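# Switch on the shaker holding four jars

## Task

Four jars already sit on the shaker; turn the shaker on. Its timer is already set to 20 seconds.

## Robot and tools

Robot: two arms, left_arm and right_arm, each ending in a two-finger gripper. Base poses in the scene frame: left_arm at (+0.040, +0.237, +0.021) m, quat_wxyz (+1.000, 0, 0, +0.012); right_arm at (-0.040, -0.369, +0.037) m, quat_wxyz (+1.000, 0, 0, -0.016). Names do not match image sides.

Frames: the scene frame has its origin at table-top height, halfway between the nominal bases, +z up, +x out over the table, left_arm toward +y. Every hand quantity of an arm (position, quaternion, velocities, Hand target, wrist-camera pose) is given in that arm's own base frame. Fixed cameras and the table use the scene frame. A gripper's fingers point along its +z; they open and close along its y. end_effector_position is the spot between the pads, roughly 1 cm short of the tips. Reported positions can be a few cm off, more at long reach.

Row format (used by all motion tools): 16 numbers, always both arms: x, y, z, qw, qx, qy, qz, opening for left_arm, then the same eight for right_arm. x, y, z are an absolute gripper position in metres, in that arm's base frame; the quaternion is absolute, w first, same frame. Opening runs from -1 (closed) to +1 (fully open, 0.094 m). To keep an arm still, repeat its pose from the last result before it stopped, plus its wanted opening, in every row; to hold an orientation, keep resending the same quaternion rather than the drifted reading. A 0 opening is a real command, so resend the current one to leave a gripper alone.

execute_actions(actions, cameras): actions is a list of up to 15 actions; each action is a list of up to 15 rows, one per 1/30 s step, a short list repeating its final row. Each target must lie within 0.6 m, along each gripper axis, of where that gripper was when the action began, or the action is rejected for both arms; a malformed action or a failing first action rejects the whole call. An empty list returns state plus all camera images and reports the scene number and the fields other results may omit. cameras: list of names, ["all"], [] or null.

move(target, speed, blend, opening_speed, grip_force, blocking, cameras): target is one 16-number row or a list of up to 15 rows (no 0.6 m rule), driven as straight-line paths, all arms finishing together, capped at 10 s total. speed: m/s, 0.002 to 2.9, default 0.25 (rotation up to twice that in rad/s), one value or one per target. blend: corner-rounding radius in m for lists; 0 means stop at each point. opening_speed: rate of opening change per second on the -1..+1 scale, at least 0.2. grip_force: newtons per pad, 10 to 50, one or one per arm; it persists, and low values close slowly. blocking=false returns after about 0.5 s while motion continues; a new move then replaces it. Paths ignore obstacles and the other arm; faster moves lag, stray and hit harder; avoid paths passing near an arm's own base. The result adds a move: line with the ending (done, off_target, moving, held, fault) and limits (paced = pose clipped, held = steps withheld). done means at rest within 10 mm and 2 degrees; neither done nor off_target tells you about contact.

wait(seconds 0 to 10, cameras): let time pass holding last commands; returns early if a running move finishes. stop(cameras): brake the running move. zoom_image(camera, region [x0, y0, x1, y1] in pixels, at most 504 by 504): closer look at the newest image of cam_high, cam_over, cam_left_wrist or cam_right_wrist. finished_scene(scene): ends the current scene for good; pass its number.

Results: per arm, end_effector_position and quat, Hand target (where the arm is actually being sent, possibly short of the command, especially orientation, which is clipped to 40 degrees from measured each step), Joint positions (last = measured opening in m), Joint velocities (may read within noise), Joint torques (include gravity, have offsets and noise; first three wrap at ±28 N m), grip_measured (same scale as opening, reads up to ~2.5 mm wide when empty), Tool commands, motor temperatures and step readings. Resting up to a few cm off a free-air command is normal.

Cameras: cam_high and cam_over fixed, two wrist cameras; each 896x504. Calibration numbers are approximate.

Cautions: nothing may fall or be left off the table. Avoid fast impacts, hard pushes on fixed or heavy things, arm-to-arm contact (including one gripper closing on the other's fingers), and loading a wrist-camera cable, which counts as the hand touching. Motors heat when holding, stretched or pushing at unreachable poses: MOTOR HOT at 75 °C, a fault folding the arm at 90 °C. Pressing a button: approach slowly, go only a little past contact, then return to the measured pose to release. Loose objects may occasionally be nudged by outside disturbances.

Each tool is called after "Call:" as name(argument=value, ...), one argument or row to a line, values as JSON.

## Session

Call:
execute_actions(
  actions=[],
)

Call:
zoom_image(
  camera="cam_over",
  region=[270, 110, 620, 460],
)

Call:
zoom_image(
  camera="cam_high",
  region=[300, 80, 560, 320],
)

Scene clock: 0.00 s.
left_arm: end_effector_position=(+0.1892, -0.1984, +0.4143) grip_measured=+1.000 end_effector_quat_wxyz=(+0.446, +0.079, +0.823, -0.342) | right_arm: end_effector_position=(+0.1842, +0.1374, +0.3379) grip_measured=+1.000 end_effector_quat_wxyz=(+0.257, -0.017, +0.950, +0.175)
Joint positions: left_arm=[-0.911 0.929 1.465 -0.917 -0.149 -0.618 0.094] | right_arm=[0.654 1.133 1.702 -1.509 0.022 0.611 0.094]
Joint velocities: within noise
Joint torques (N m): no reading
Motor temperatures (°C): left_arm=[21 24 28 31 22 21 23] | right_arm=[23 27 27 34 24 23 24]
Heat: left arm: 31 °C; right arm: 34 °C.
Hand target: left_arm +0.1878, -0.1960, +0.4151; +0.447, +0.080, +0.823, -0.341 | right_arm +0.1828, +0.1353, +0.3393; +0.259, -0.018, +0.950, +0.173
Tool commands: left_gripper/opening=+1.0 right_gripper/opening=+1.0
camera_calibration:
cam_left_wrist: T_world_to_cam=[[-0.537279, -0.689372, 0.485898, -0.247164], [-0.832261, 0.34001, -0.437876, 0.413287], [0.136649, -0.639656, -0.756418, 0.279688], [0, 0, 0, 1]] pos_world=[0.172947, -0.132005, 0.512626]
cam_right_wrist: T_world_to_cam=[[0.0800419, -0.955577, -0.283665, 0.206898], [-0.980474, -0.126757, 0.150343, 0.152936], [-0.179621, 0.266093, -0.947064, 0.435895], [0, 0, 0, 1]] pos_world=[0.211686, 0.101104, 0.448518]

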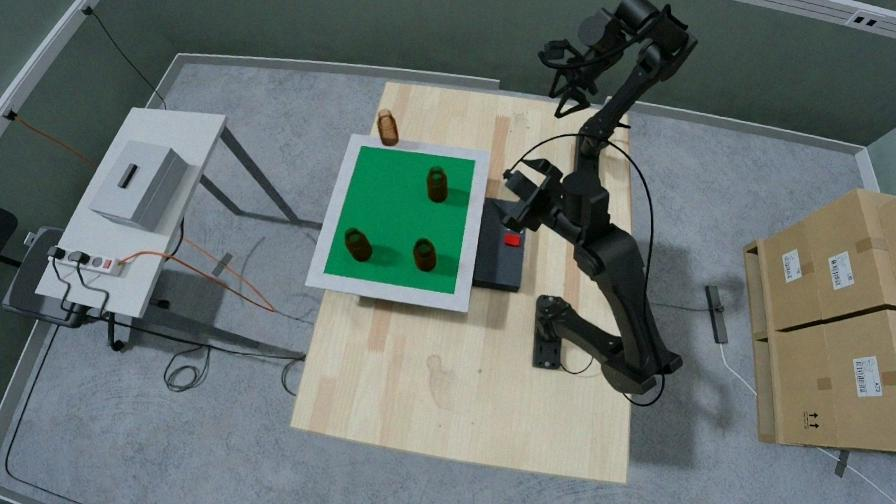

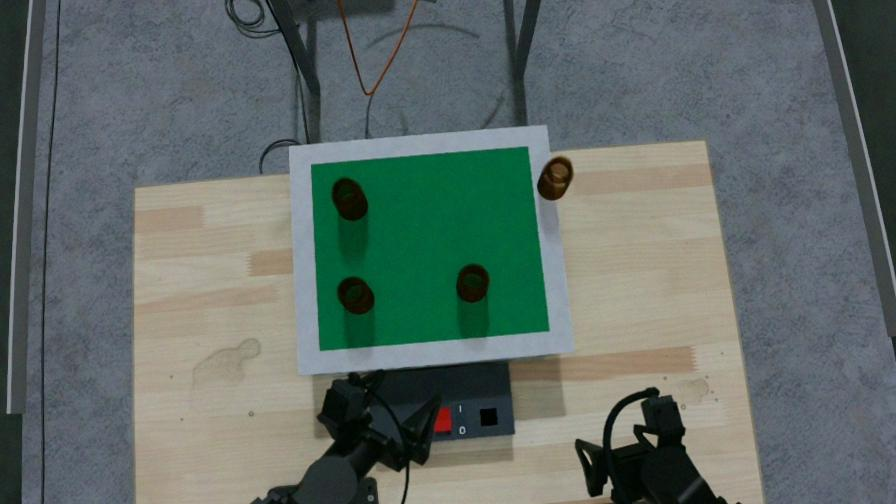

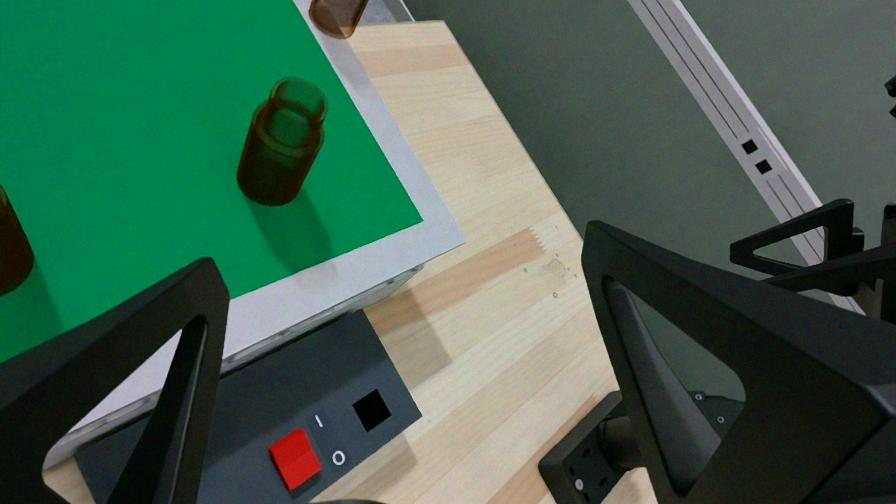

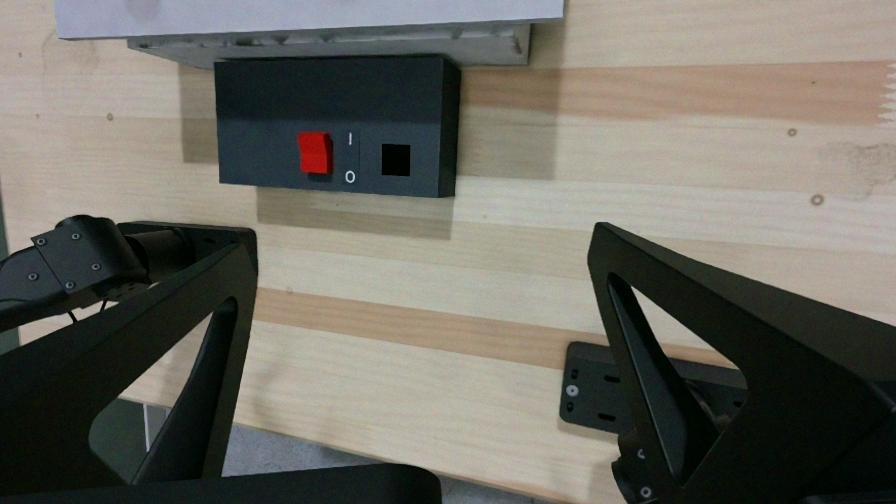

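Scaled by 1.440 from the camera's 896x504 image, which has a finer 1280x720 frame.

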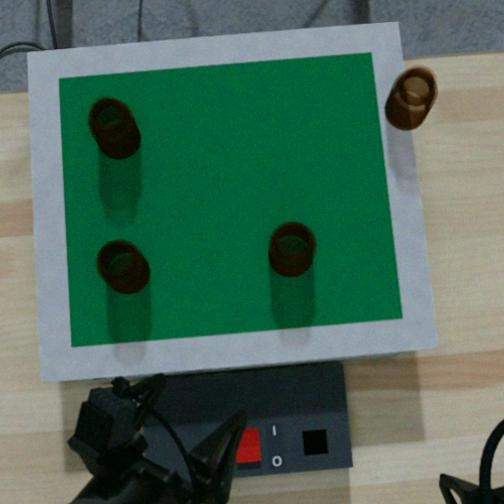

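Scaled by 1.938 from the camera's 896x504 image, which has a finer 1280x720 frame.

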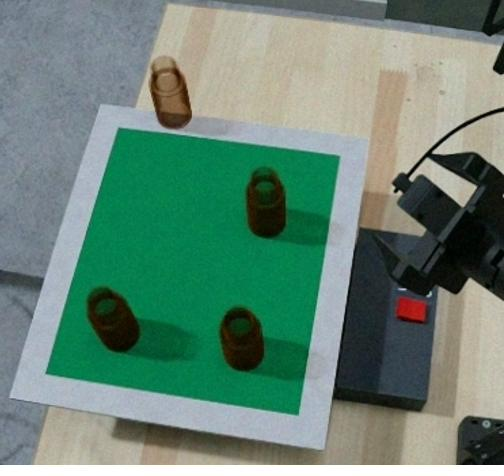

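Call:
move(
  target=[0.22,0.10,0.30,0.707,0,0.707,0,1,0.505,0.120,0.205,0.605,-0.090,0.788,0.069,1],
  cameras=["cam_right_wrist","cam_over"],
)

Scene clock: 43.10 s.
left_arm: end_effector_position=(+0.2163, +0.1030, +0.3086) grip_measured=+1.000 end_effector_quat_wxyz=(+0.711, -0.012, +0.703, +0.004) | right_arm: end_effector_position=(+0.5024, +0.1215, +0.2094) grip_measured=+1.000 end_effector_quat_wxyz=(+0.602, -0.089, +0.791, +0.069)
Joint positions: left_arm=[1.212 0.508 0.497 0.044 1.19 -0.041 0.094] | right_arm=[0.24 1.67 0.999 0.401 0.013 0.005 0.094]
Joint torques (N m): left_arm=[-0.66 1.94 5.35 1.78 0.07 -0.06] | right_arm=[-0.58 -6.97 5.76 2.69 -0.11 -0.06]
Motor temperatures (°C): left_arm=[21 24 29 40 22 21 23] | right_arm=[23 27 28 38 24 23 24]
Heat: left arm: 40 °C; right arm: 38 °C.
Hand target: left_arm +0.2177, +0.1017, +0.3029; +0.711, -0.008, +0.703, -0.005 | right_arm +0.5045, +0.1211, +0.2016; +0.605, -0.092, +0.788, +0.069
Off the commanded pose: left_arm 0.010 m, 2 deg | right_arm 0.005 m, 0 deg.
move: done
camera_calibration:
cam_right_wrist: T_world_to_cam=[[0.164578, -0.986364, -0.000934924, 0.0317709], [-0.809116, -0.134462, -0.572058, 0.548331], [0.564132, 0.0949047, -0.820212, -0.00384081], [0, 0, 0, 1]] pos_world=[0.440602, 0.105432, 0.310557]
Images, in order (width x height): cam_over 896x504, cam_right_wrist 896x504.

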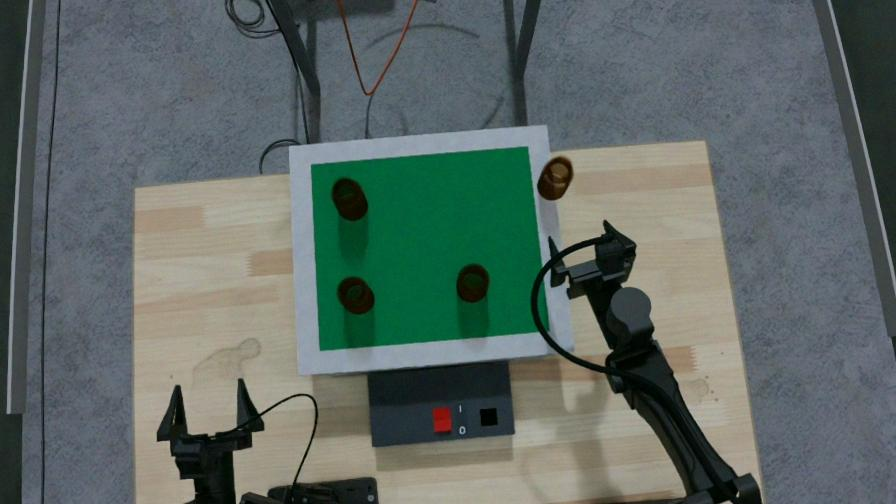

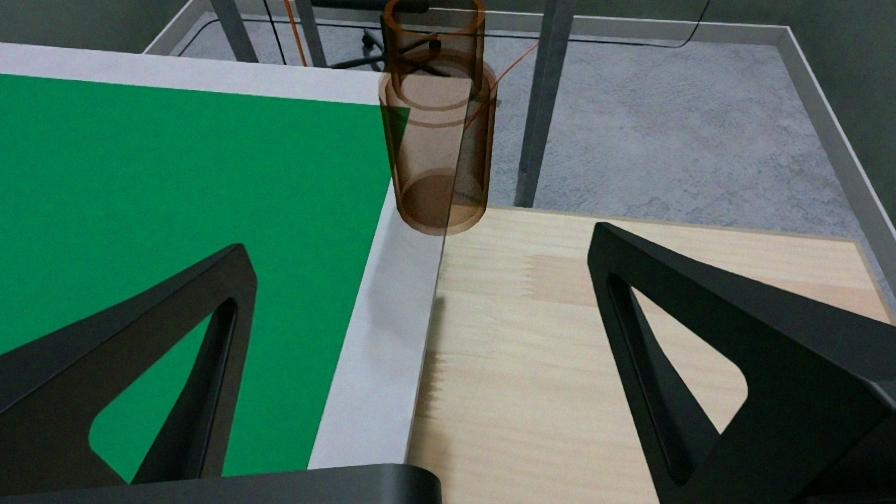

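Call:
move(
  target=[0.22,0.10,0.30,0.707,0,0.707,0,1,0.620,0.139,0.172,0.605,-0.090,0.788,0.069,1],
  speed=0.12,
  cameras=["cam_right_wrist"],
)

Scene clock: 55.67 s.
left_arm: end_effector_position=(+0.2183, +0.0992, +0.3086) grip_measured=+1.000 end_effector_quat_wxyz=(+0.711, +0.007, +0.703, +0.010) | right_arm: end_effector_position=(+0.6130, +0.1381, +0.1751) grip_measured=+1.000 end_effector_quat_wxyz=(+0.608, -0.084, +0.787, +0.065)
Joint positions: left_arm=[1.193 0.508 0.497 0.044 1.187 -0.006 0.094] | right_arm=[0.223 2.116 1.443 0.418 0.01 0.004 0.094]
Joint torques (N m): left_arm=[-0.62 2.09 5.71 1.43 -0.07 0.06] | right_arm=[-0.61 -10.71 10.37 2.14 -0.14 -0.07]
Heat: left arm: 40 °C; right arm: 42 °C.
Hand target: left_arm +0.2197, +0.1004, +0.3000; +0.707, -0.001, +0.707, +0.001 | right_arm +0.6193, +0.1381, +0.1704; +0.605, -0.088, +0.789, +0.066
Off the commanded pose: left_arm 0.009 m, 2 deg | right_arm 0.008 m, 1 deg.
move: done
camera_calibration:
cam_right_wrist: T_world_to_cam=[[0.151193, -0.988503, -0.00125689, 0.0385731], [-0.802975, -0.122075, -0.583378, 0.616916], [0.576518, 0.0892121, -0.8122, -0.104149], [0, 0, 0, 1]] pos_world=[0.549579, 0.122731, 0.275354]
Images, in order (width x height): cam_right_wrist 896x504.

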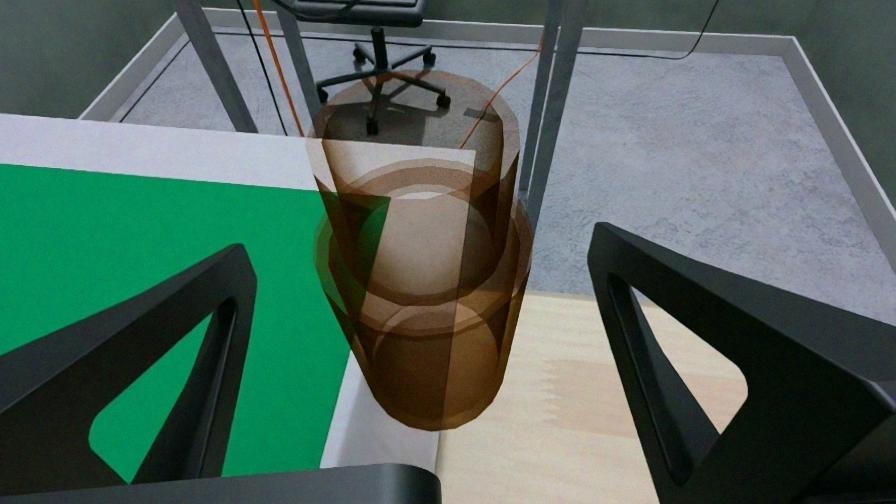

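Call:
move(
  target=[
    [0.22,0.10,0.30,0.707,0,0.707,0,1,0.624,0.139,0.158,0.605,-0.090,0.788,0.069,0.9],
    [0.22,0.10,0.30,0.707,0,0.707,0,1,0.624,0.139,0.158,0.605,-0.090,0.788,0.069,-0.05],
  ],
  speed=0.08,
  opening_speed=0.5,
  grip_force=25,
  cameras=["cam_right_wrist"],
)

Scene clock: 74.93 s.
left_arm: end_effector_position=(+0.2183, +0.0992, +0.3086) grip_measured=+1.000 end_effector_quat_wxyz=(+0.711, +0.007, +0.703, +0.011) | right_arm: end_effector_position=(+0.6147, +0.1378, +0.1536) grip_measured=+0.144 end_effector_quat_wxyz=(+0.593, -0.087, +0.797, +0.067)
Joint positions: left_arm=[1.193 0.508 0.497 0.044 1.187 -0.004 0.094] | right_arm=[0.218 2.151 1.443 0.418 -0.002 0.002 0.054]
Joint torques (N m): left_arm=[-0.88 1.99 5.74 1.43 -0.08 0.07] | right_arm=[-0.55 -10.97 10.3 2.45 -0.11 -0.06]
Heat: left arm: 38 °C; right arm: 41 °C.
Hand target: left_arm +0.2199, +0.0999, +0.3000; +0.707, +0.000, +0.707, +0.000 | right_arm +0.6233, +0.1381, +0.1580; +0.605, -0.090, +0.788, +0.068
Off the commanded pose: left_arm 0.009 m, 2 deg | right_arm 0.010 m, 2 deg.
grip_force (N): 25, 25
move: done
camera_calibration:
cam_right_wrist: T_world_to_cam=[[0.158704, -0.987326, -0.000777464, 0.0330981], [-0.821836, -0.131667, -0.554301, 0.614214], [0.547173, 0.0886088, -0.832316, -0.101432], [0, 0, 0, 1]] pos_world=[0.555032, 0.122538, 0.256061]
Images, in order (width x height): cam_right_wrist 896x504.

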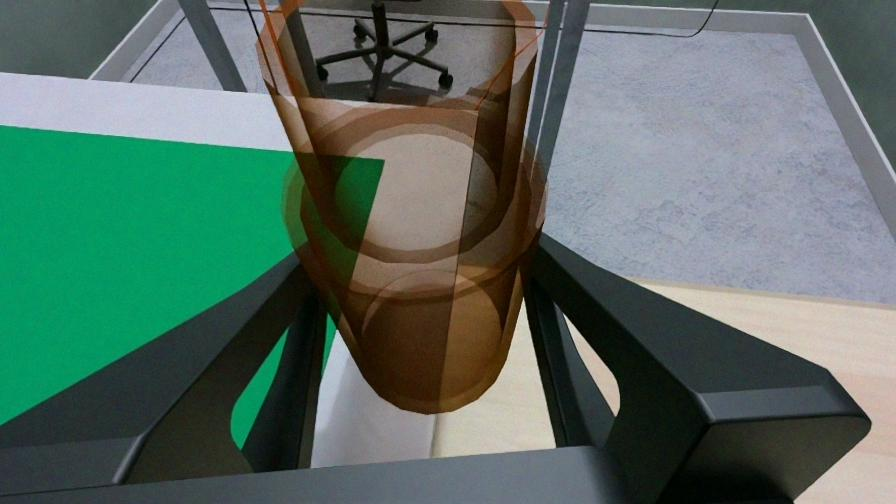

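Call:
move(
  target=[
    [0.22,0.10,0.30,0.707,0,0.707,0,1,0.624,0.139,0.23,0.605,-0.090,0.788,0.069,-0.05],
    [0.22,0.10,0.30,0.707,0,0.707,0,1,0.626,0.240,0.23,0.556,-0.3225,0.724,0.248,-0.05],
  ],
  speed=0.13,
  blend=[0.02,0],
  cameras=["cam_right_wrist","cam_over","cam_high"],
)

Call:
zoom_image(
  camera="cam_high",
  region=[350, 60, 500, 200],
)

Call:
zoom_image(
  camera="cam_over",
  region=[420, 110, 620, 310],
)

Scene clock: 89.90 s.
left_arm: end_effector_position=(+0.2183, +0.0992, +0.3086) grip_measured=+1.000 end_effector_quat_wxyz=(+0.711, +0.007, +0.703, +0.011) | right_arm: end_effector_position=(+0.6256, +0.2384, +0.2314) grip_measured=+0.143 end_effector_quat_wxyz=(+0.564, -0.311, +0.726, +0.243)
Joint positions: left_arm=[1.193 0.508 0.497 0.044 1.187 -0.004 0.094] | right_arm=[0.215 2.314 2.009 0.007 -0.576 -0.164 0.054]
Joint torques (N m): left_arm=[-0.85 2 5.7 1.44 -0.05 0.06] | right_arm=[-0.23 -12.93 11.86 1.81 -0.39 -0.11]
Motor temperatures (°C): left_arm=[21 24 30 38 22 21 23] | right_arm=[23 33 31 42 24 23 24]
Heat: left arm: 38 °C; right arm: 42 °C.
Hand target: left_arm +0.2199, +0.0999, +0.3000; +0.707, +0.000, +0.707, +0.000 | right_arm +0.6270, +0.2412, +0.2296; +0.557, -0.319, +0.724, +0.251
Off the commanded pose: left_arm 0.009 m, 2 deg | right_arm 0.002 m, 2 deg.
grip_force (N): 25, 25
move: done
camera_calibration:
cam_right_wrist: T_world_to_cam=[[0.682342, -0.731027, -0.00303284, -0.257447], [-0.592306, -0.550419, -0.588399, 0.643667], [0.428466, 0.403286, -0.808565, -0.0576329], [0, 0, 0, 1]] pos_world=[0.581608, 0.189328, 0.331352]
Images, in order (width x height): cam_high 896x504, cam_over 896x504, cam_right_wrist 896x504.

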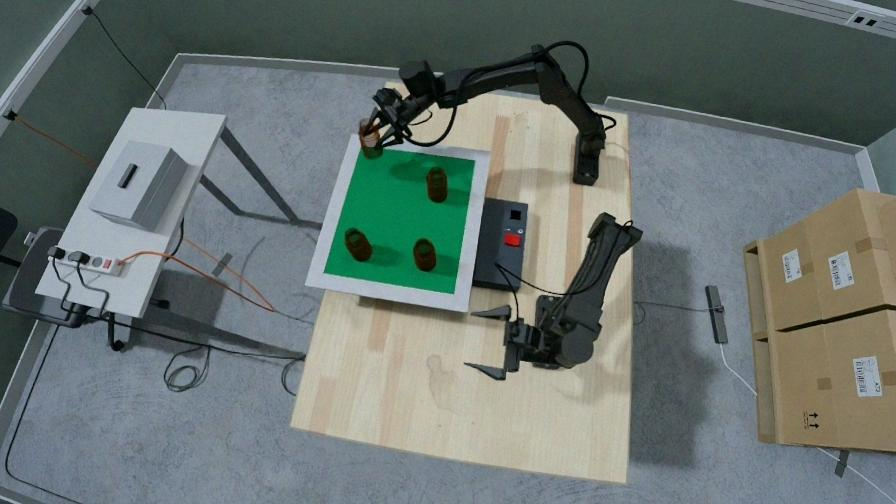

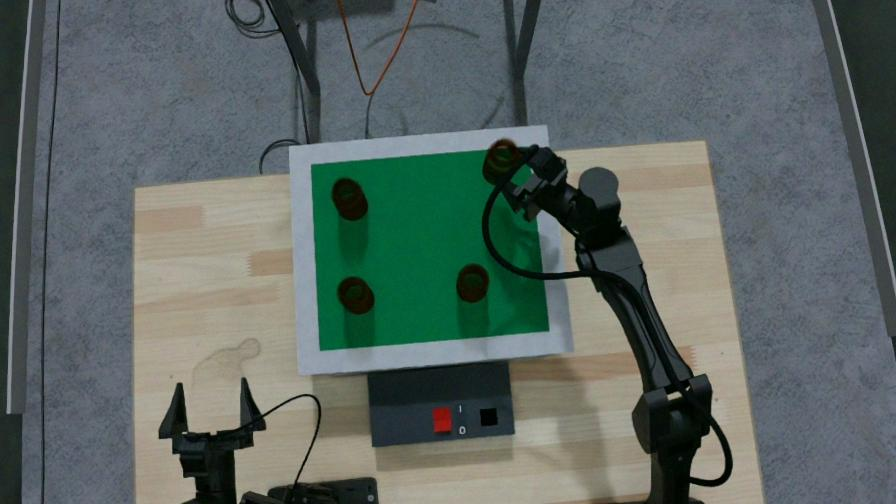

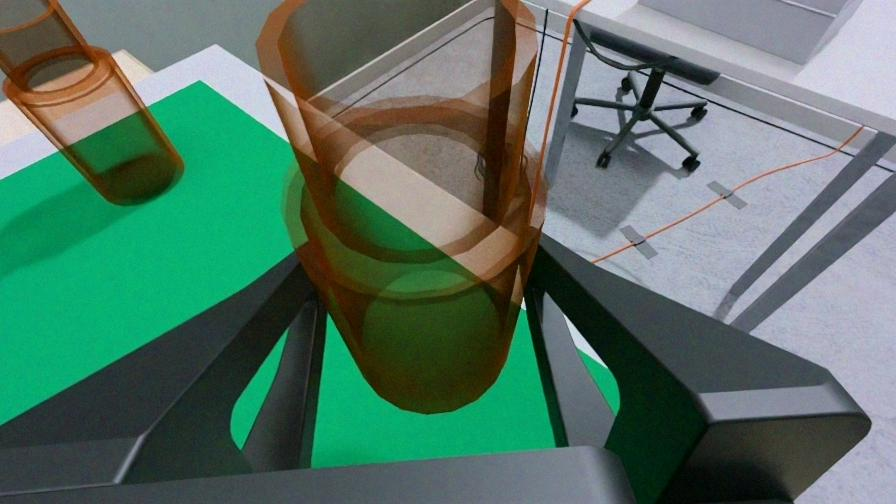

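Scaled by 3.360 from the camera's 896x504 image, which has a finer 1280x720 frame.

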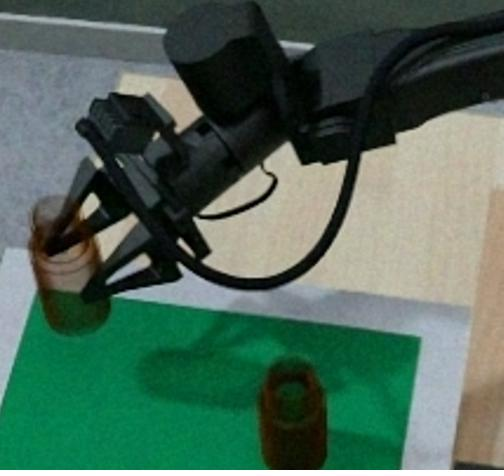

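Scaled by 2.520 from the camera's 896x504 image, which has a finer 1280x720 frame.

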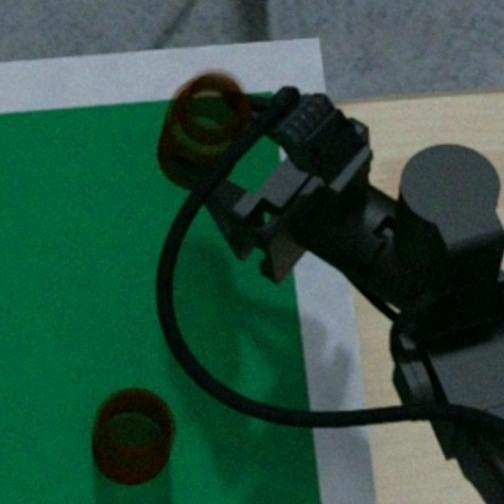

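Call:
move(
  target=[
    [0.22,0.10,0.30,0.707,0,0.707,0,1,0.626,0.240,0.175,0.5435,-0.327,0.7345,0.242,-0.05],
    [0.22,0.10,0.30,0.707,0,0.707,0,1,0.626,0.240,0.152,0.5435,-0.327,0.7345,0.242,-0.05],
  ],
  speed=[0.08,0.02],
  cameras=["cam_right_wrist","cam_high"],
)

Call:
zoom_image(
  camera="cam_high",
  region=[350, 60, 500, 200],
)

Scene clock: 107.70 s.
left_arm: end_effector_position=(+0.2183, +0.0992, +0.3086) grip_measured=+1.000 end_effector_quat_wxyz=(+0.711, +0.007, +0.703, +0.011) | right_arm: end_effector_position=(+0.6209, +0.2373, +0.1595) grip_measured=+0.143 end_effector_quat_wxyz=(+0.527, -0.320, +0.750, +0.240)
Joint positions: left_arm=[1.193 0.508 0.497 0.044 1.187 -0.004 0.094] | right_arm=[0.215 2.363 1.892 0.068 -0.576 -0.205 0.054]
Joint torques (N m): left_arm=[-0.77 2.04 5.7 1.45 -0.06 0.06] | right_arm=[-0.18 -13.11 6.01 2.83 -0.32 -0.07]
Heat: left arm: 37 °C; right arm: 43 °C.
Hand target: left_arm +0.2199, +0.0999, +0.3000; +0.707, +0.000, +0.707, +0.000 | right_arm +0.6242, +0.2395, +0.1528; +0.542, -0.328, +0.735, +0.241
Off the commanded pose: left_arm 0.009 m, 2 deg | right_arm 0.009 m, 3 deg.
grip_force (N): 25, 25
move: off_target (right_arm)
camera_calibration:
cam_right_wrist: T_world_to_cam=[[0.690283, -0.723334, -0.017242, -0.259736], [-0.625811, -0.584917, -0.515977, 0.615451], [0.363138, 0.36696, -0.856429, -0.0566468], [0, 0, 0, 1]] pos_world=[0.585018, 0.192899, 0.264566]
Images, in order (width x height): cam_high 896x504, cam_right_wrist 896x504.

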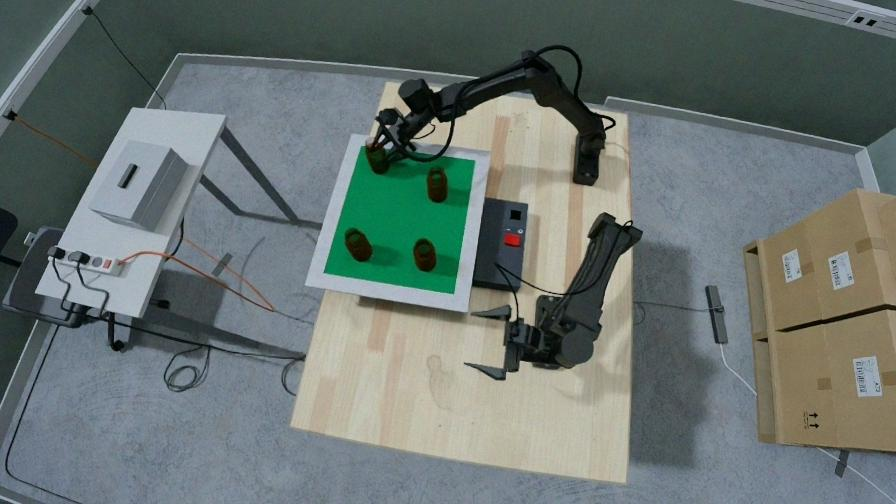

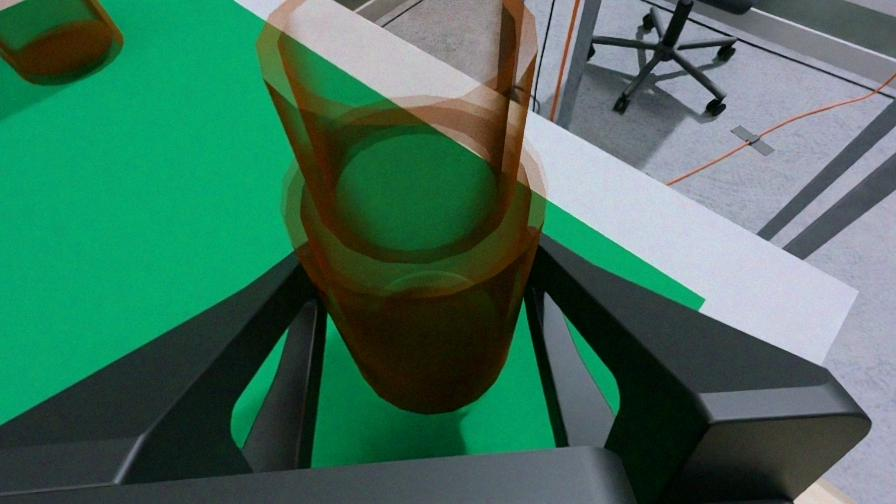

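Scaled by 3.360 from the camera's 896x504 image, which has a finer 1280x720 frame.

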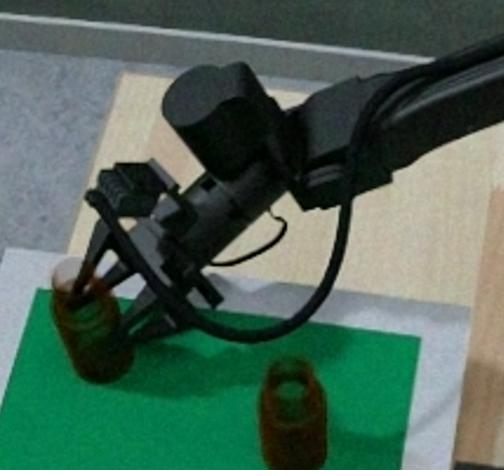

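Call:
move(
  target=[
    [0.22,0.10,0.30,0.707,0,0.707,0,1,0.626,0.240,0.145,0.560,-0.321,0.722,0.249,-0.05],
  ],
  speed=0.02,
  cameras=["cam_right_wrist"],
)

Scene clock: 118.67 s.
left_arm: end_effector_position=(+0.2183, +0.0992, +0.3086) grip_measured=+1.000 end_effector_quat_wxyz=(+0.711, +0.007, +0.703, +0.011) | right_arm: end_effector_position=(+0.6237, +0.2389, +0.1560) grip_measured=+0.143 end_effector_quat_wxyz=(+0.552, -0.321, +0.731, +0.240)
Joint positions: left_arm=[1.193 0.508 0.497 0.044 1.187 -0.004 0.094] | right_arm=[0.215 2.375 1.843 0.195 -0.582 -0.194 0.054]
Joint torques (N m): left_arm=[-0.76 1.99 5.76 1.43 -0.09 0.06] | right_arm=[-0.44 -12.75 5.87 2.8 -0.35 0.11]
Motor temperatures (°C): left_arm=[21 24 30 37 22 21 23] | right_arm=[23 36 29 47 24 23 24]
Heat: left arm: 37 °C; right arm: 47 °C.
Hand target: left_arm +0.2199, +0.0999, +0.3000; +0.707, +0.000, +0.707, +0.000 | right_arm +0.6251, +0.2399, +0.1448; +0.559, -0.324, +0.722, +0.247
Off the commanded pose: left_arm 0.009 m, 2 deg | right_arm 0.011 m, 2 deg.
grip_force (N): 25, 25
move: off_target (right_arm)
camera_calibration:
cam_right_wrist: T_world_to_cam=[[0.692421, -0.721476, 0.00503727, -0.265745], [-0.59388, -0.573901, -0.563866, 0.601167], [0.409706, 0.387441, -0.825851, -0.0998443], [0, 0, 0, 1]] pos_world=[0.581936, 0.191965, 0.25786]
Images, in order (width x height): cam_right_wrist 896x504.

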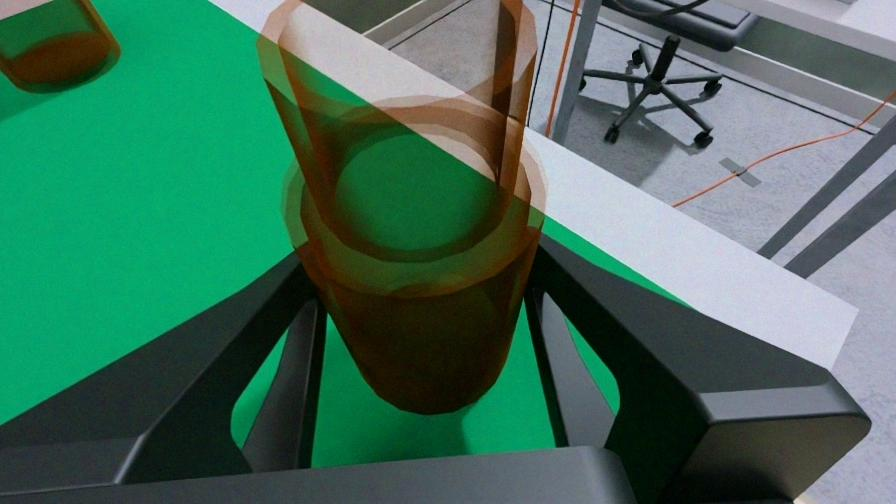

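Call:
move(
  target=[
    [0.22,0.10,0.30,0.707,0,0.707,0,1,0.628,0.241,0.136,0.560,-0.321,0.722,0.249,-0.05],
  ],
  speed=0.02,
  cameras=["cam_right_wrist"],
)

Scene clock: 125.43 s.
left_arm: end_effector_position=(+0.2183, +0.0992, +0.3086) grip_measured=+1.000 end_effector_quat_wxyz=(+0.711, +0.007, +0.703, +0.011) | right_arm: end_effector_position=(+0.6264, +0.2394, +0.1554) grip_measured=+0.143 end_effector_quat_wxyz=(+0.559, -0.318, +0.726, +0.244)
Joint positions: left_arm=[1.193 0.508 0.497 0.044 1.187 -0.004 0.094] | right_arm=[0.214 2.389 1.843 0.234 -0.588 -0.179 0.054]
Joint torques (N m): left_arm=[-0.83 1.96 5.71 1.44 -0.05 0.07] | right_arm=[-0.35 -12.3 5.67 2.66 -0.25 0.1]
Heat: left arm: 37 °C; right arm: 47 °C.
Hand target: left_arm +0.2199, +0.0999, +0.3000; +0.707, +0.000, +0.707, +0.000 | right_arm +0.6272, +0.2397, +0.1357; +0.558, -0.318, +0.724, +0.250
Off the commanded pose: left_arm 0.009 m, 2 deg | right_arm 0.020 m, 1 deg.
grip_force (N): 25, 25
move: off_target (right_arm)
camera_calibration:
cam_right_wrist: T_world_to_cam=[[0.692556, -0.721363, 0.00141314, -0.266818], [-0.586486, -0.564204, -0.581126, 0.598466], [0.42, 0.401633, -0.813813, -0.113425], [0, 0, 0, 1]] pos_world=[0.583417, 0.19074, 0.255855]
Images, in order (width x height): cam_right_wrist 896x504.

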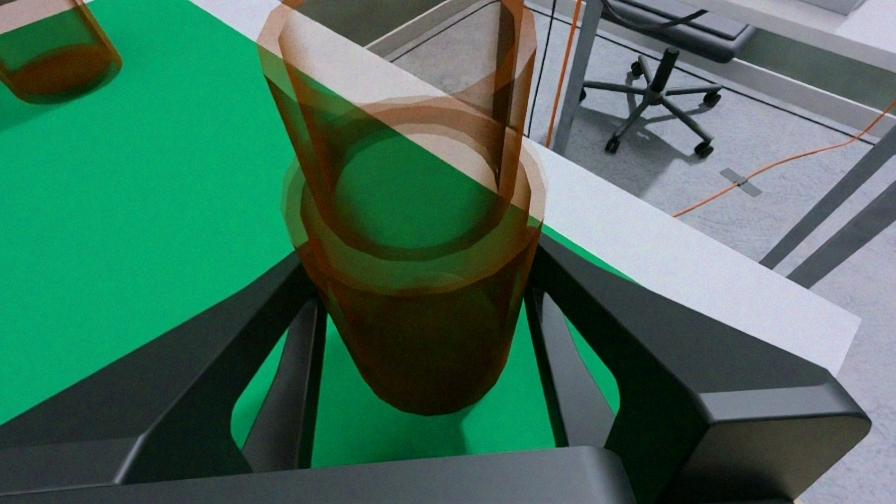

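Call:
move(
  target=[
    [0.22,0.10,0.30,0.707,0,0.707,0,1,0.628,0.241,0.150,0.560,-0.321,0.722,0.249,0.22],
    [0.22,0.10,0.30,0.707,0,0.707,0,1,0.628,0.241,0.152,0.560,-0.321,0.722,0.249,0.5],
    [0.22,0.10,0.30,0.707,0,0.707,0,1,0.548,0.152,0.20,0.560,-0.321,0.722,0.249,0.5],
  ],
  speed=[0.05,0.05,0.1],
  opening_speed=0.5,
  cameras=["cam_right_wrist","cam_over"],
)

Scene clock: 145.73 s.
left_arm: end_effector_position=(+0.2183, +0.0992, +0.3086) grip_measured=+1.000 end_effector_quat_wxyz=(+0.711, +0.007, +0.703, +0.011) | right_arm: end_effector_position=(+0.5566, +0.1505, +0.1906) grip_measured=+0.499 end_effector_quat_wxyz=(+0.553, -0.310, +0.733, +0.247)
Joint positions: left_arm=[1.193 0.508 0.497 0.044 1.187 -0.004 0.094] | right_arm=[0.051 2.033 1.424 0.241 -0.734 -0.233 0.07]
Joint torques (N m): left_arm=[-0.77 2.02 5.76 1.45 -0.04 0.05] | right_arm=[-0.03 -14.84 5.26 2.15 -0.39 -0.11]
Heat: left arm: 38 °C; right arm: 46 °C.
Hand target: left_arm +0.2199, +0.0999, +0.3000; +0.707, +0.000, +0.707, +0.000 | right_arm +0.5490, +0.1527, +0.2016; +0.561, -0.320, +0.721, +0.250
Off the commanded pose: left_arm 0.009 m, 2 deg | right_arm 0.013 m, 2 deg.
grip_force (N): 25, 25
move: off_target (right_arm)
camera_calibration:
cam_right_wrist: T_world_to_cam=[[0.684285, -0.728981, -0.0184546, -0.273241], [-0.605962, -0.554366, -0.570516, 0.535134], [0.405664, 0.401578, -0.821079, -0.0103587], [0, 0, 0, 1]] pos_world=[0.515448, 0.101633, 0.291755]
Images, in order (width x height): cam_over 896x504, cam_right_wrist 896x504.

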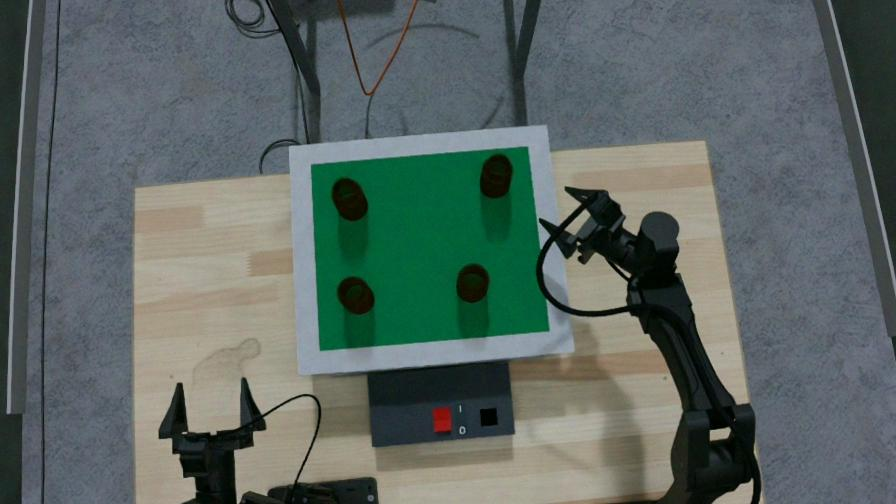

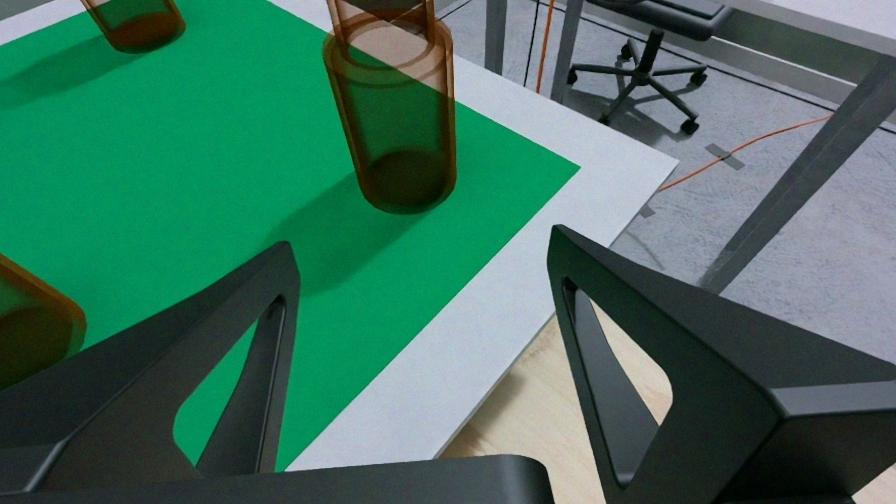

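Call:
move(
  target=[
    [0.22,0.10,0.30,0.707,0,0.707,0,1,0.45,0.05,0.29,0.605,-0.090,0.788,0.069,0],
    [0.22,0.10,0.30,0.707,0,0.707,0,1,0.29,0.14,0.30,0.545,-0.14,0.82,0.10,0],
    [0.22,0.10,0.30,0.707,0,0.707,0,1,0.20,0.32,0.27,0.393,-0.060,0.908,0.135,0],
    [0.22,0.10,0.30,0.707,0,0.707,0,1,0.222,0.365,0.10,0.209,-0.253,0.943,0.056,0],
  ],
  speed=0.22,
  blend=[0.04,0.05,0.03,0],
)

Call:
move(
  target=[0.22,0.10,0.30,0.707,0,0.707,0,1,0.227,0.371,0.052,0.209,-0.253,0.943,0.056,-1],
  speed=0.06,
  opening_speed=0.6,
  cameras=["cam_right_wrist"],
)

Scene clock: 171.43 s.
left_arm: end_effector_position=(+0.2183, +0.0992, +0.3086) grip_measured=+1.000 end_effector_quat_wxyz=(+0.711, +0.007, +0.703, +0.011) | right_arm: end_effector_position=(+0.2132, +0.3524, +0.1001) grip_measured=+0.001 end_effector_quat_wxyz=(+0.202, -0.260, +0.943, +0.036)
Joint positions: left_arm=[1.193 0.508 0.497 0.044 1.187 -0.004 0.094] | right_arm=[1.137 1.811 1.398 -0.832 0.26 0.556 0.047]
Joint torques (N m): left_arm=[-0.87 2.13 5.72 1.44 -0.07 0.06] | right_arm=[-0.5 -8.62 7.9 1.45 0.1 -0.06]
Heat: left arm: 38 °C; right arm: 45 °C.
Hand target: left_arm +0.2199, +0.0999, +0.3000; +0.707, +0.000, +0.707, +0.000 | right_arm +0.2187, +0.3614, +0.1020; +0.211, -0.259, +0.941, +0.048
Off the commanded pose: left_arm 0.009 m, 2 deg | right_arm 0.015 m, 3 deg.
grip_force (N): 25, 25
move: off_target (right_arm)

Scene clock: 174.87 s.
left_arm: end_effector_position=(+0.2183, +0.0992, +0.3086) grip_measured=+1.000 end_effector_quat_wxyz=(+0.711, +0.007, +0.703, +0.011) | right_arm: end_effector_position=(+0.2248, +0.3704, +0.0638) grip_measured=-0.992 end_effector_quat_wxyz=(+0.212, -0.252, +0.943, +0.058)
Joint positions: left_arm=[1.193 0.508 0.497 0.044 1.187 -0.004 0.094] | right_arm=[1.123 1.886 1.334 -0.645 0.243 0.556 0]
Joint torques (N m): left_arm=[-0.84 1.96 5.74 1.43 -0.04 0.06] | right_arm=[-0.58 -8.5 4.94 1.55 0.07 -0.06]
Heat: left arm: 38 °C; right arm: 44 °C.
Hand target: left_arm +0.2199, +0.0999, +0.3000; +0.707, +0.000, +0.707, +0.000 | right_arm +0.2263, +0.3703, +0.0522; +0.208, -0.253, +0.943, +0.056
Off the commanded pose: left_arm 0.009 m, 2 deg | right_arm 0.012 m, 0 deg.
grip_force (N): 25, 25
move: off_target (right_arm)
camera_calibration:
cam_right_wrist: T_world_to_cam=[[0.463747, -0.884867, 0.0441421, 0.21513], [-0.863442, -0.440232, 0.246299, 0.347136], [-0.198509, -0.152335, -0.968188, 0.282199], [0, 0, 0, 1]] pos_world=[0.255985, 0.386171, 0.178226]
Images, in order (width x height): cam_right_wrist 896x504.

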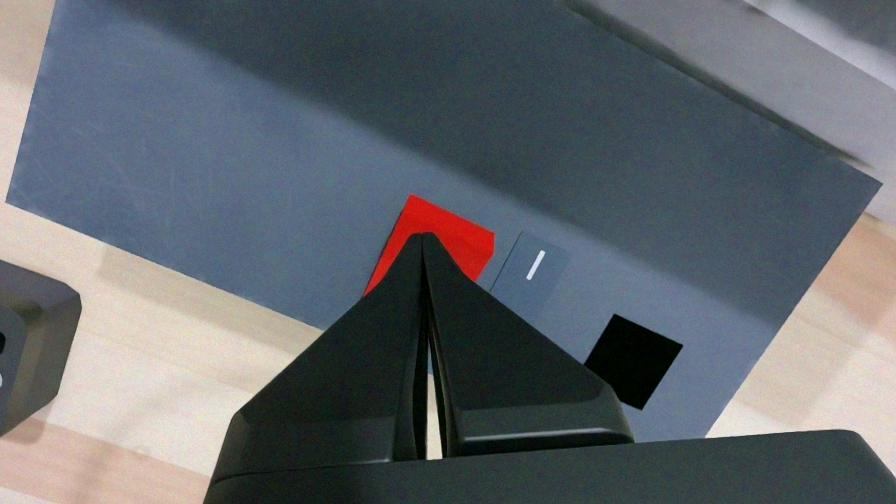

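Same as before; press.

Call:
move(
  target=[0.22,0.10,0.30,0.707,0,0.707,0,1,0.225,0.368,0.024,0.209,-0.253,0.943,0.056,-1],
  speed=0.03,
  cameras=["cam_over"],
)

Scene clock: 182.27 s.
left_arm: end_effector_position=(+0.2183, +0.0992, +0.3086) grip_measured=+1.000 end_effector_quat_wxyz=(+0.711, +0.007, +0.703, +0.011) | right_arm: end_effector_position=(+0.2294, +0.3690, +0.0479) grip_measured=-0.992 end_effector_quat_wxyz=(+0.225, -0.247, +0.941, +0.062)
Joint positions: left_arm=[1.193 0.508 0.497 0.044 1.187 -0.004 0.094] | right_arm=[1.117 1.893 1.265 -0.543 0.255 0.551 0]
Joint torques (N m): left_arm=[-0.83 2.06 5.71 1.44 -0.08 0.06] | right_arm=[-0.44 -7.15 3.81 1.63 0.05 -0.06]
Heat: left arm: 38 °C; right arm: 44 °C.
Hand target: left_arm +0.2199, +0.0999, +0.3000; +0.707, +0.000, +0.707, +0.000 | right_arm +0.2278, +0.3646, +0.0258; +0.212, -0.251, +0.943, +0.052
Off the commanded pose: left_arm 0.009 m, 2 deg | right_arm 0.024 m, 2 deg.
grip_force (N): 25, 25
move: off_target (right_arm)
Images, in order (width x height): cam_over 896x504.

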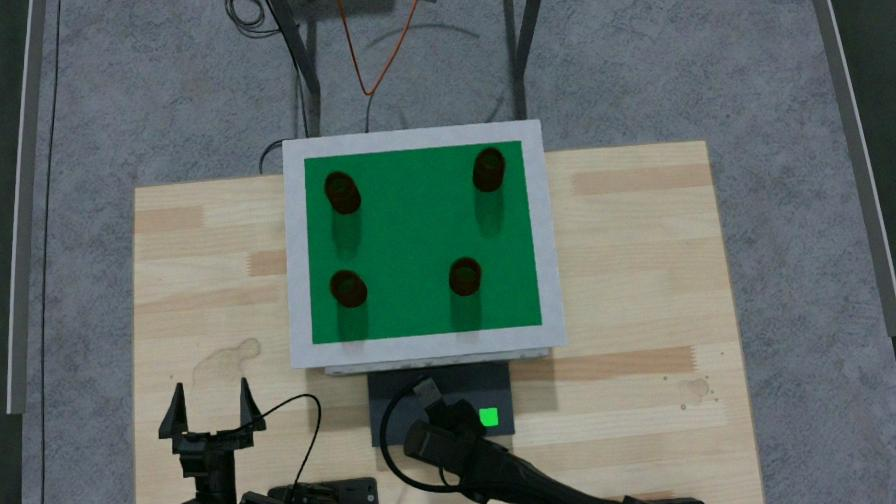

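Call:
move(
  target=[
    [0.22,0.10,0.30,0.707,0,0.707,0,1,0.225,0.365,0.10,0.209,-0.253,0.943,0.056,-1],
    [0.22,0.10,0.30,0.707,0,0.707,0,1,0.19,0.29,0.22,0.393,-0.060,0.908,0.135,-1],
  ],
  speed=0.12,
  blend=[0.02,0],
)

Call:
wait(
  seconds=10,
)

Call:
wait(
  seconds=4,
  cameras=["cam_over"],
)

Scene clock: 193.80 s.
left_arm: end_effector_position=(+0.2183, +0.0992, +0.3086) grip_measured=+1.000 end_effector_quat_wxyz=(+0.711, +0.007, +0.703, +0.011) | right_arm: end_effector_position=(+0.1898, +0.3116, +0.2256) grip_measured=-0.992 end_effector_quat_wxyz=(+0.387, -0.065, +0.905, +0.166)
Joint positions: left_arm=[1.193 0.508 0.497 0.044 1.187 -0.004 0.094] | right_arm=[1.301 1.349 1.191 -0.736 0.594 0.942 0]
Joint torques (N m): left_arm=[-0.85 1.96 5.74 1.44 -0.07 0.05] | right_arm=[0.55 -6.97 5.34 1.14 0.62 0.17]
Heat: left arm: 38 °C; right arm: 43 °C.
Hand target: left_arm +0.2199, +0.0999, +0.3000; +0.707, +0.000, +0.707, +0.000 | right_arm +0.1889, +0.2949, +0.2198; +0.391, -0.065, +0.908, +0.137
Off the commanded pose: left_arm 0.009 m, 2 deg | right_arm 0.022 m, 4 deg.
grip_force (N): 25, 25
move: off_target (right_arm)

Scene clock: 203.80 s.
left_arm: end_effector_position=(+0.2183, +0.0992, +0.3086) grip_measured=+1.000 end_effector_quat_wxyz=(+0.711, +0.007, +0.703, +0.011) | right_arm: end_effector_position=(+0.1898, +0.3116, +0.2256) grip_measured=-0.992 end_effector_quat_wxyz=(+0.387, -0.065, +0.905, +0.166)
Joint positions: left_arm=[1.193 0.508 0.497 0.044 1.187 -0.004 0.094] | right_arm=[1.301 1.349 1.191 -0.736 0.594 0.942 0]
Joint torques (N m): left_arm=[-0.81 2.09 5.7 1.43 -0.07 0.05] | right_arm=[0.54 -6.95 5.3 1.13 0.6 0.17]
Motor temperatures (°C): left_arm=[21 24 29 38 22 21 23] | right_arm=[23 35 29 42 25 23 24]
Heat: left arm: 38 °C; right arm: 42 °C.
Hand target: left_arm +0.2199, +0.0999, +0.3000; +0.707, +0.000, +0.707, +0.000 | right_arm +0.1889, +0.2949, +0.2198; +0.391, -0.065, +0.908, +0.137
Tool commands: left_gripper/opening=+1.0 right_gripper/opening=-1.0
Off the commanded pose: left_arm 0.009 m, 2 deg | right_arm 0.022 m, 4 deg.
grip_force (N): 25, 25
wait: 10.00 s; at rest by 0.17 s

Scene clock: 207.80 s.
left_arm: end_effector_position=(+0.2183, +0.0992, +0.3086) grip_measured=+1.000 end_effector_quat_wxyz=(+0.711, +0.007, +0.703, +0.011) | right_arm: end_effector_position=(+0.1898, +0.3116, +0.2256) grip_measured=-0.992 end_effector_quat_wxyz=(+0.387, -0.065, +0.905, +0.166)
Joint positions: left_arm=[1.193 0.508 0.497 0.044 1.187 -0.004 0.094] | right_arm=[1.301 1.349 1.191 -0.736 0.594 0.942 0]
Joint torques (N m): left_arm=[-0.83 2.03 5.74 1.44 -0.05 0.03] | right_arm=[0.57 -7.05 5.37 1.11 0.6 0.15]
Heat: left arm: 38 °C; right arm: 42 °C.
Hand target: left_arm +0.2199, +0.0999, +0.3000; +0.707, +0.000, +0.707, +0.000 | right_arm +0.1889, +0.2949, +0.2198; +0.391, -0.065, +0.908, +0.137
Tool commands: left_gripper/opening=+1.0 right_gripper/opening=-1.0
Off the commanded pose: left_arm 0.009 m, 2 deg | right_arm 0.022 m, 4 deg.
grip_force (N): 25, 25
wait: 4.00 s; at rest by 0.17 s
Images, in order (width x height): cam_over 896x504.

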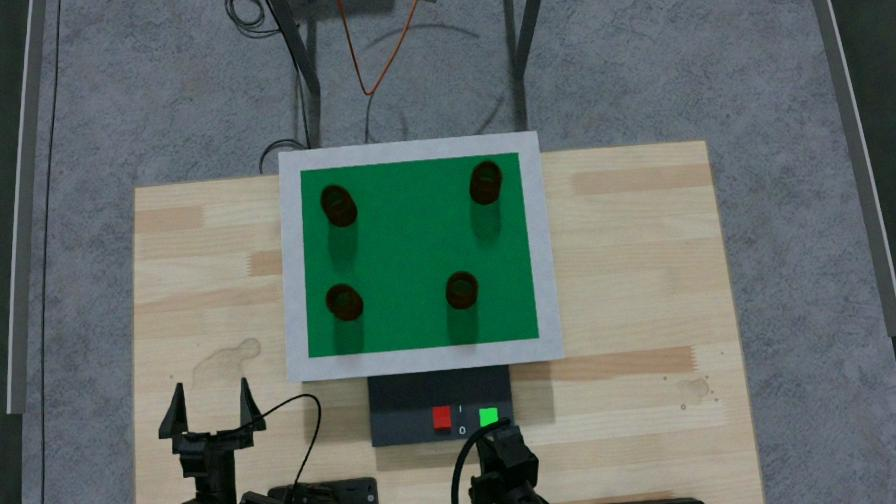

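Call:
finished_scene(
  scene=2,
)

The scene is finished: the task was done.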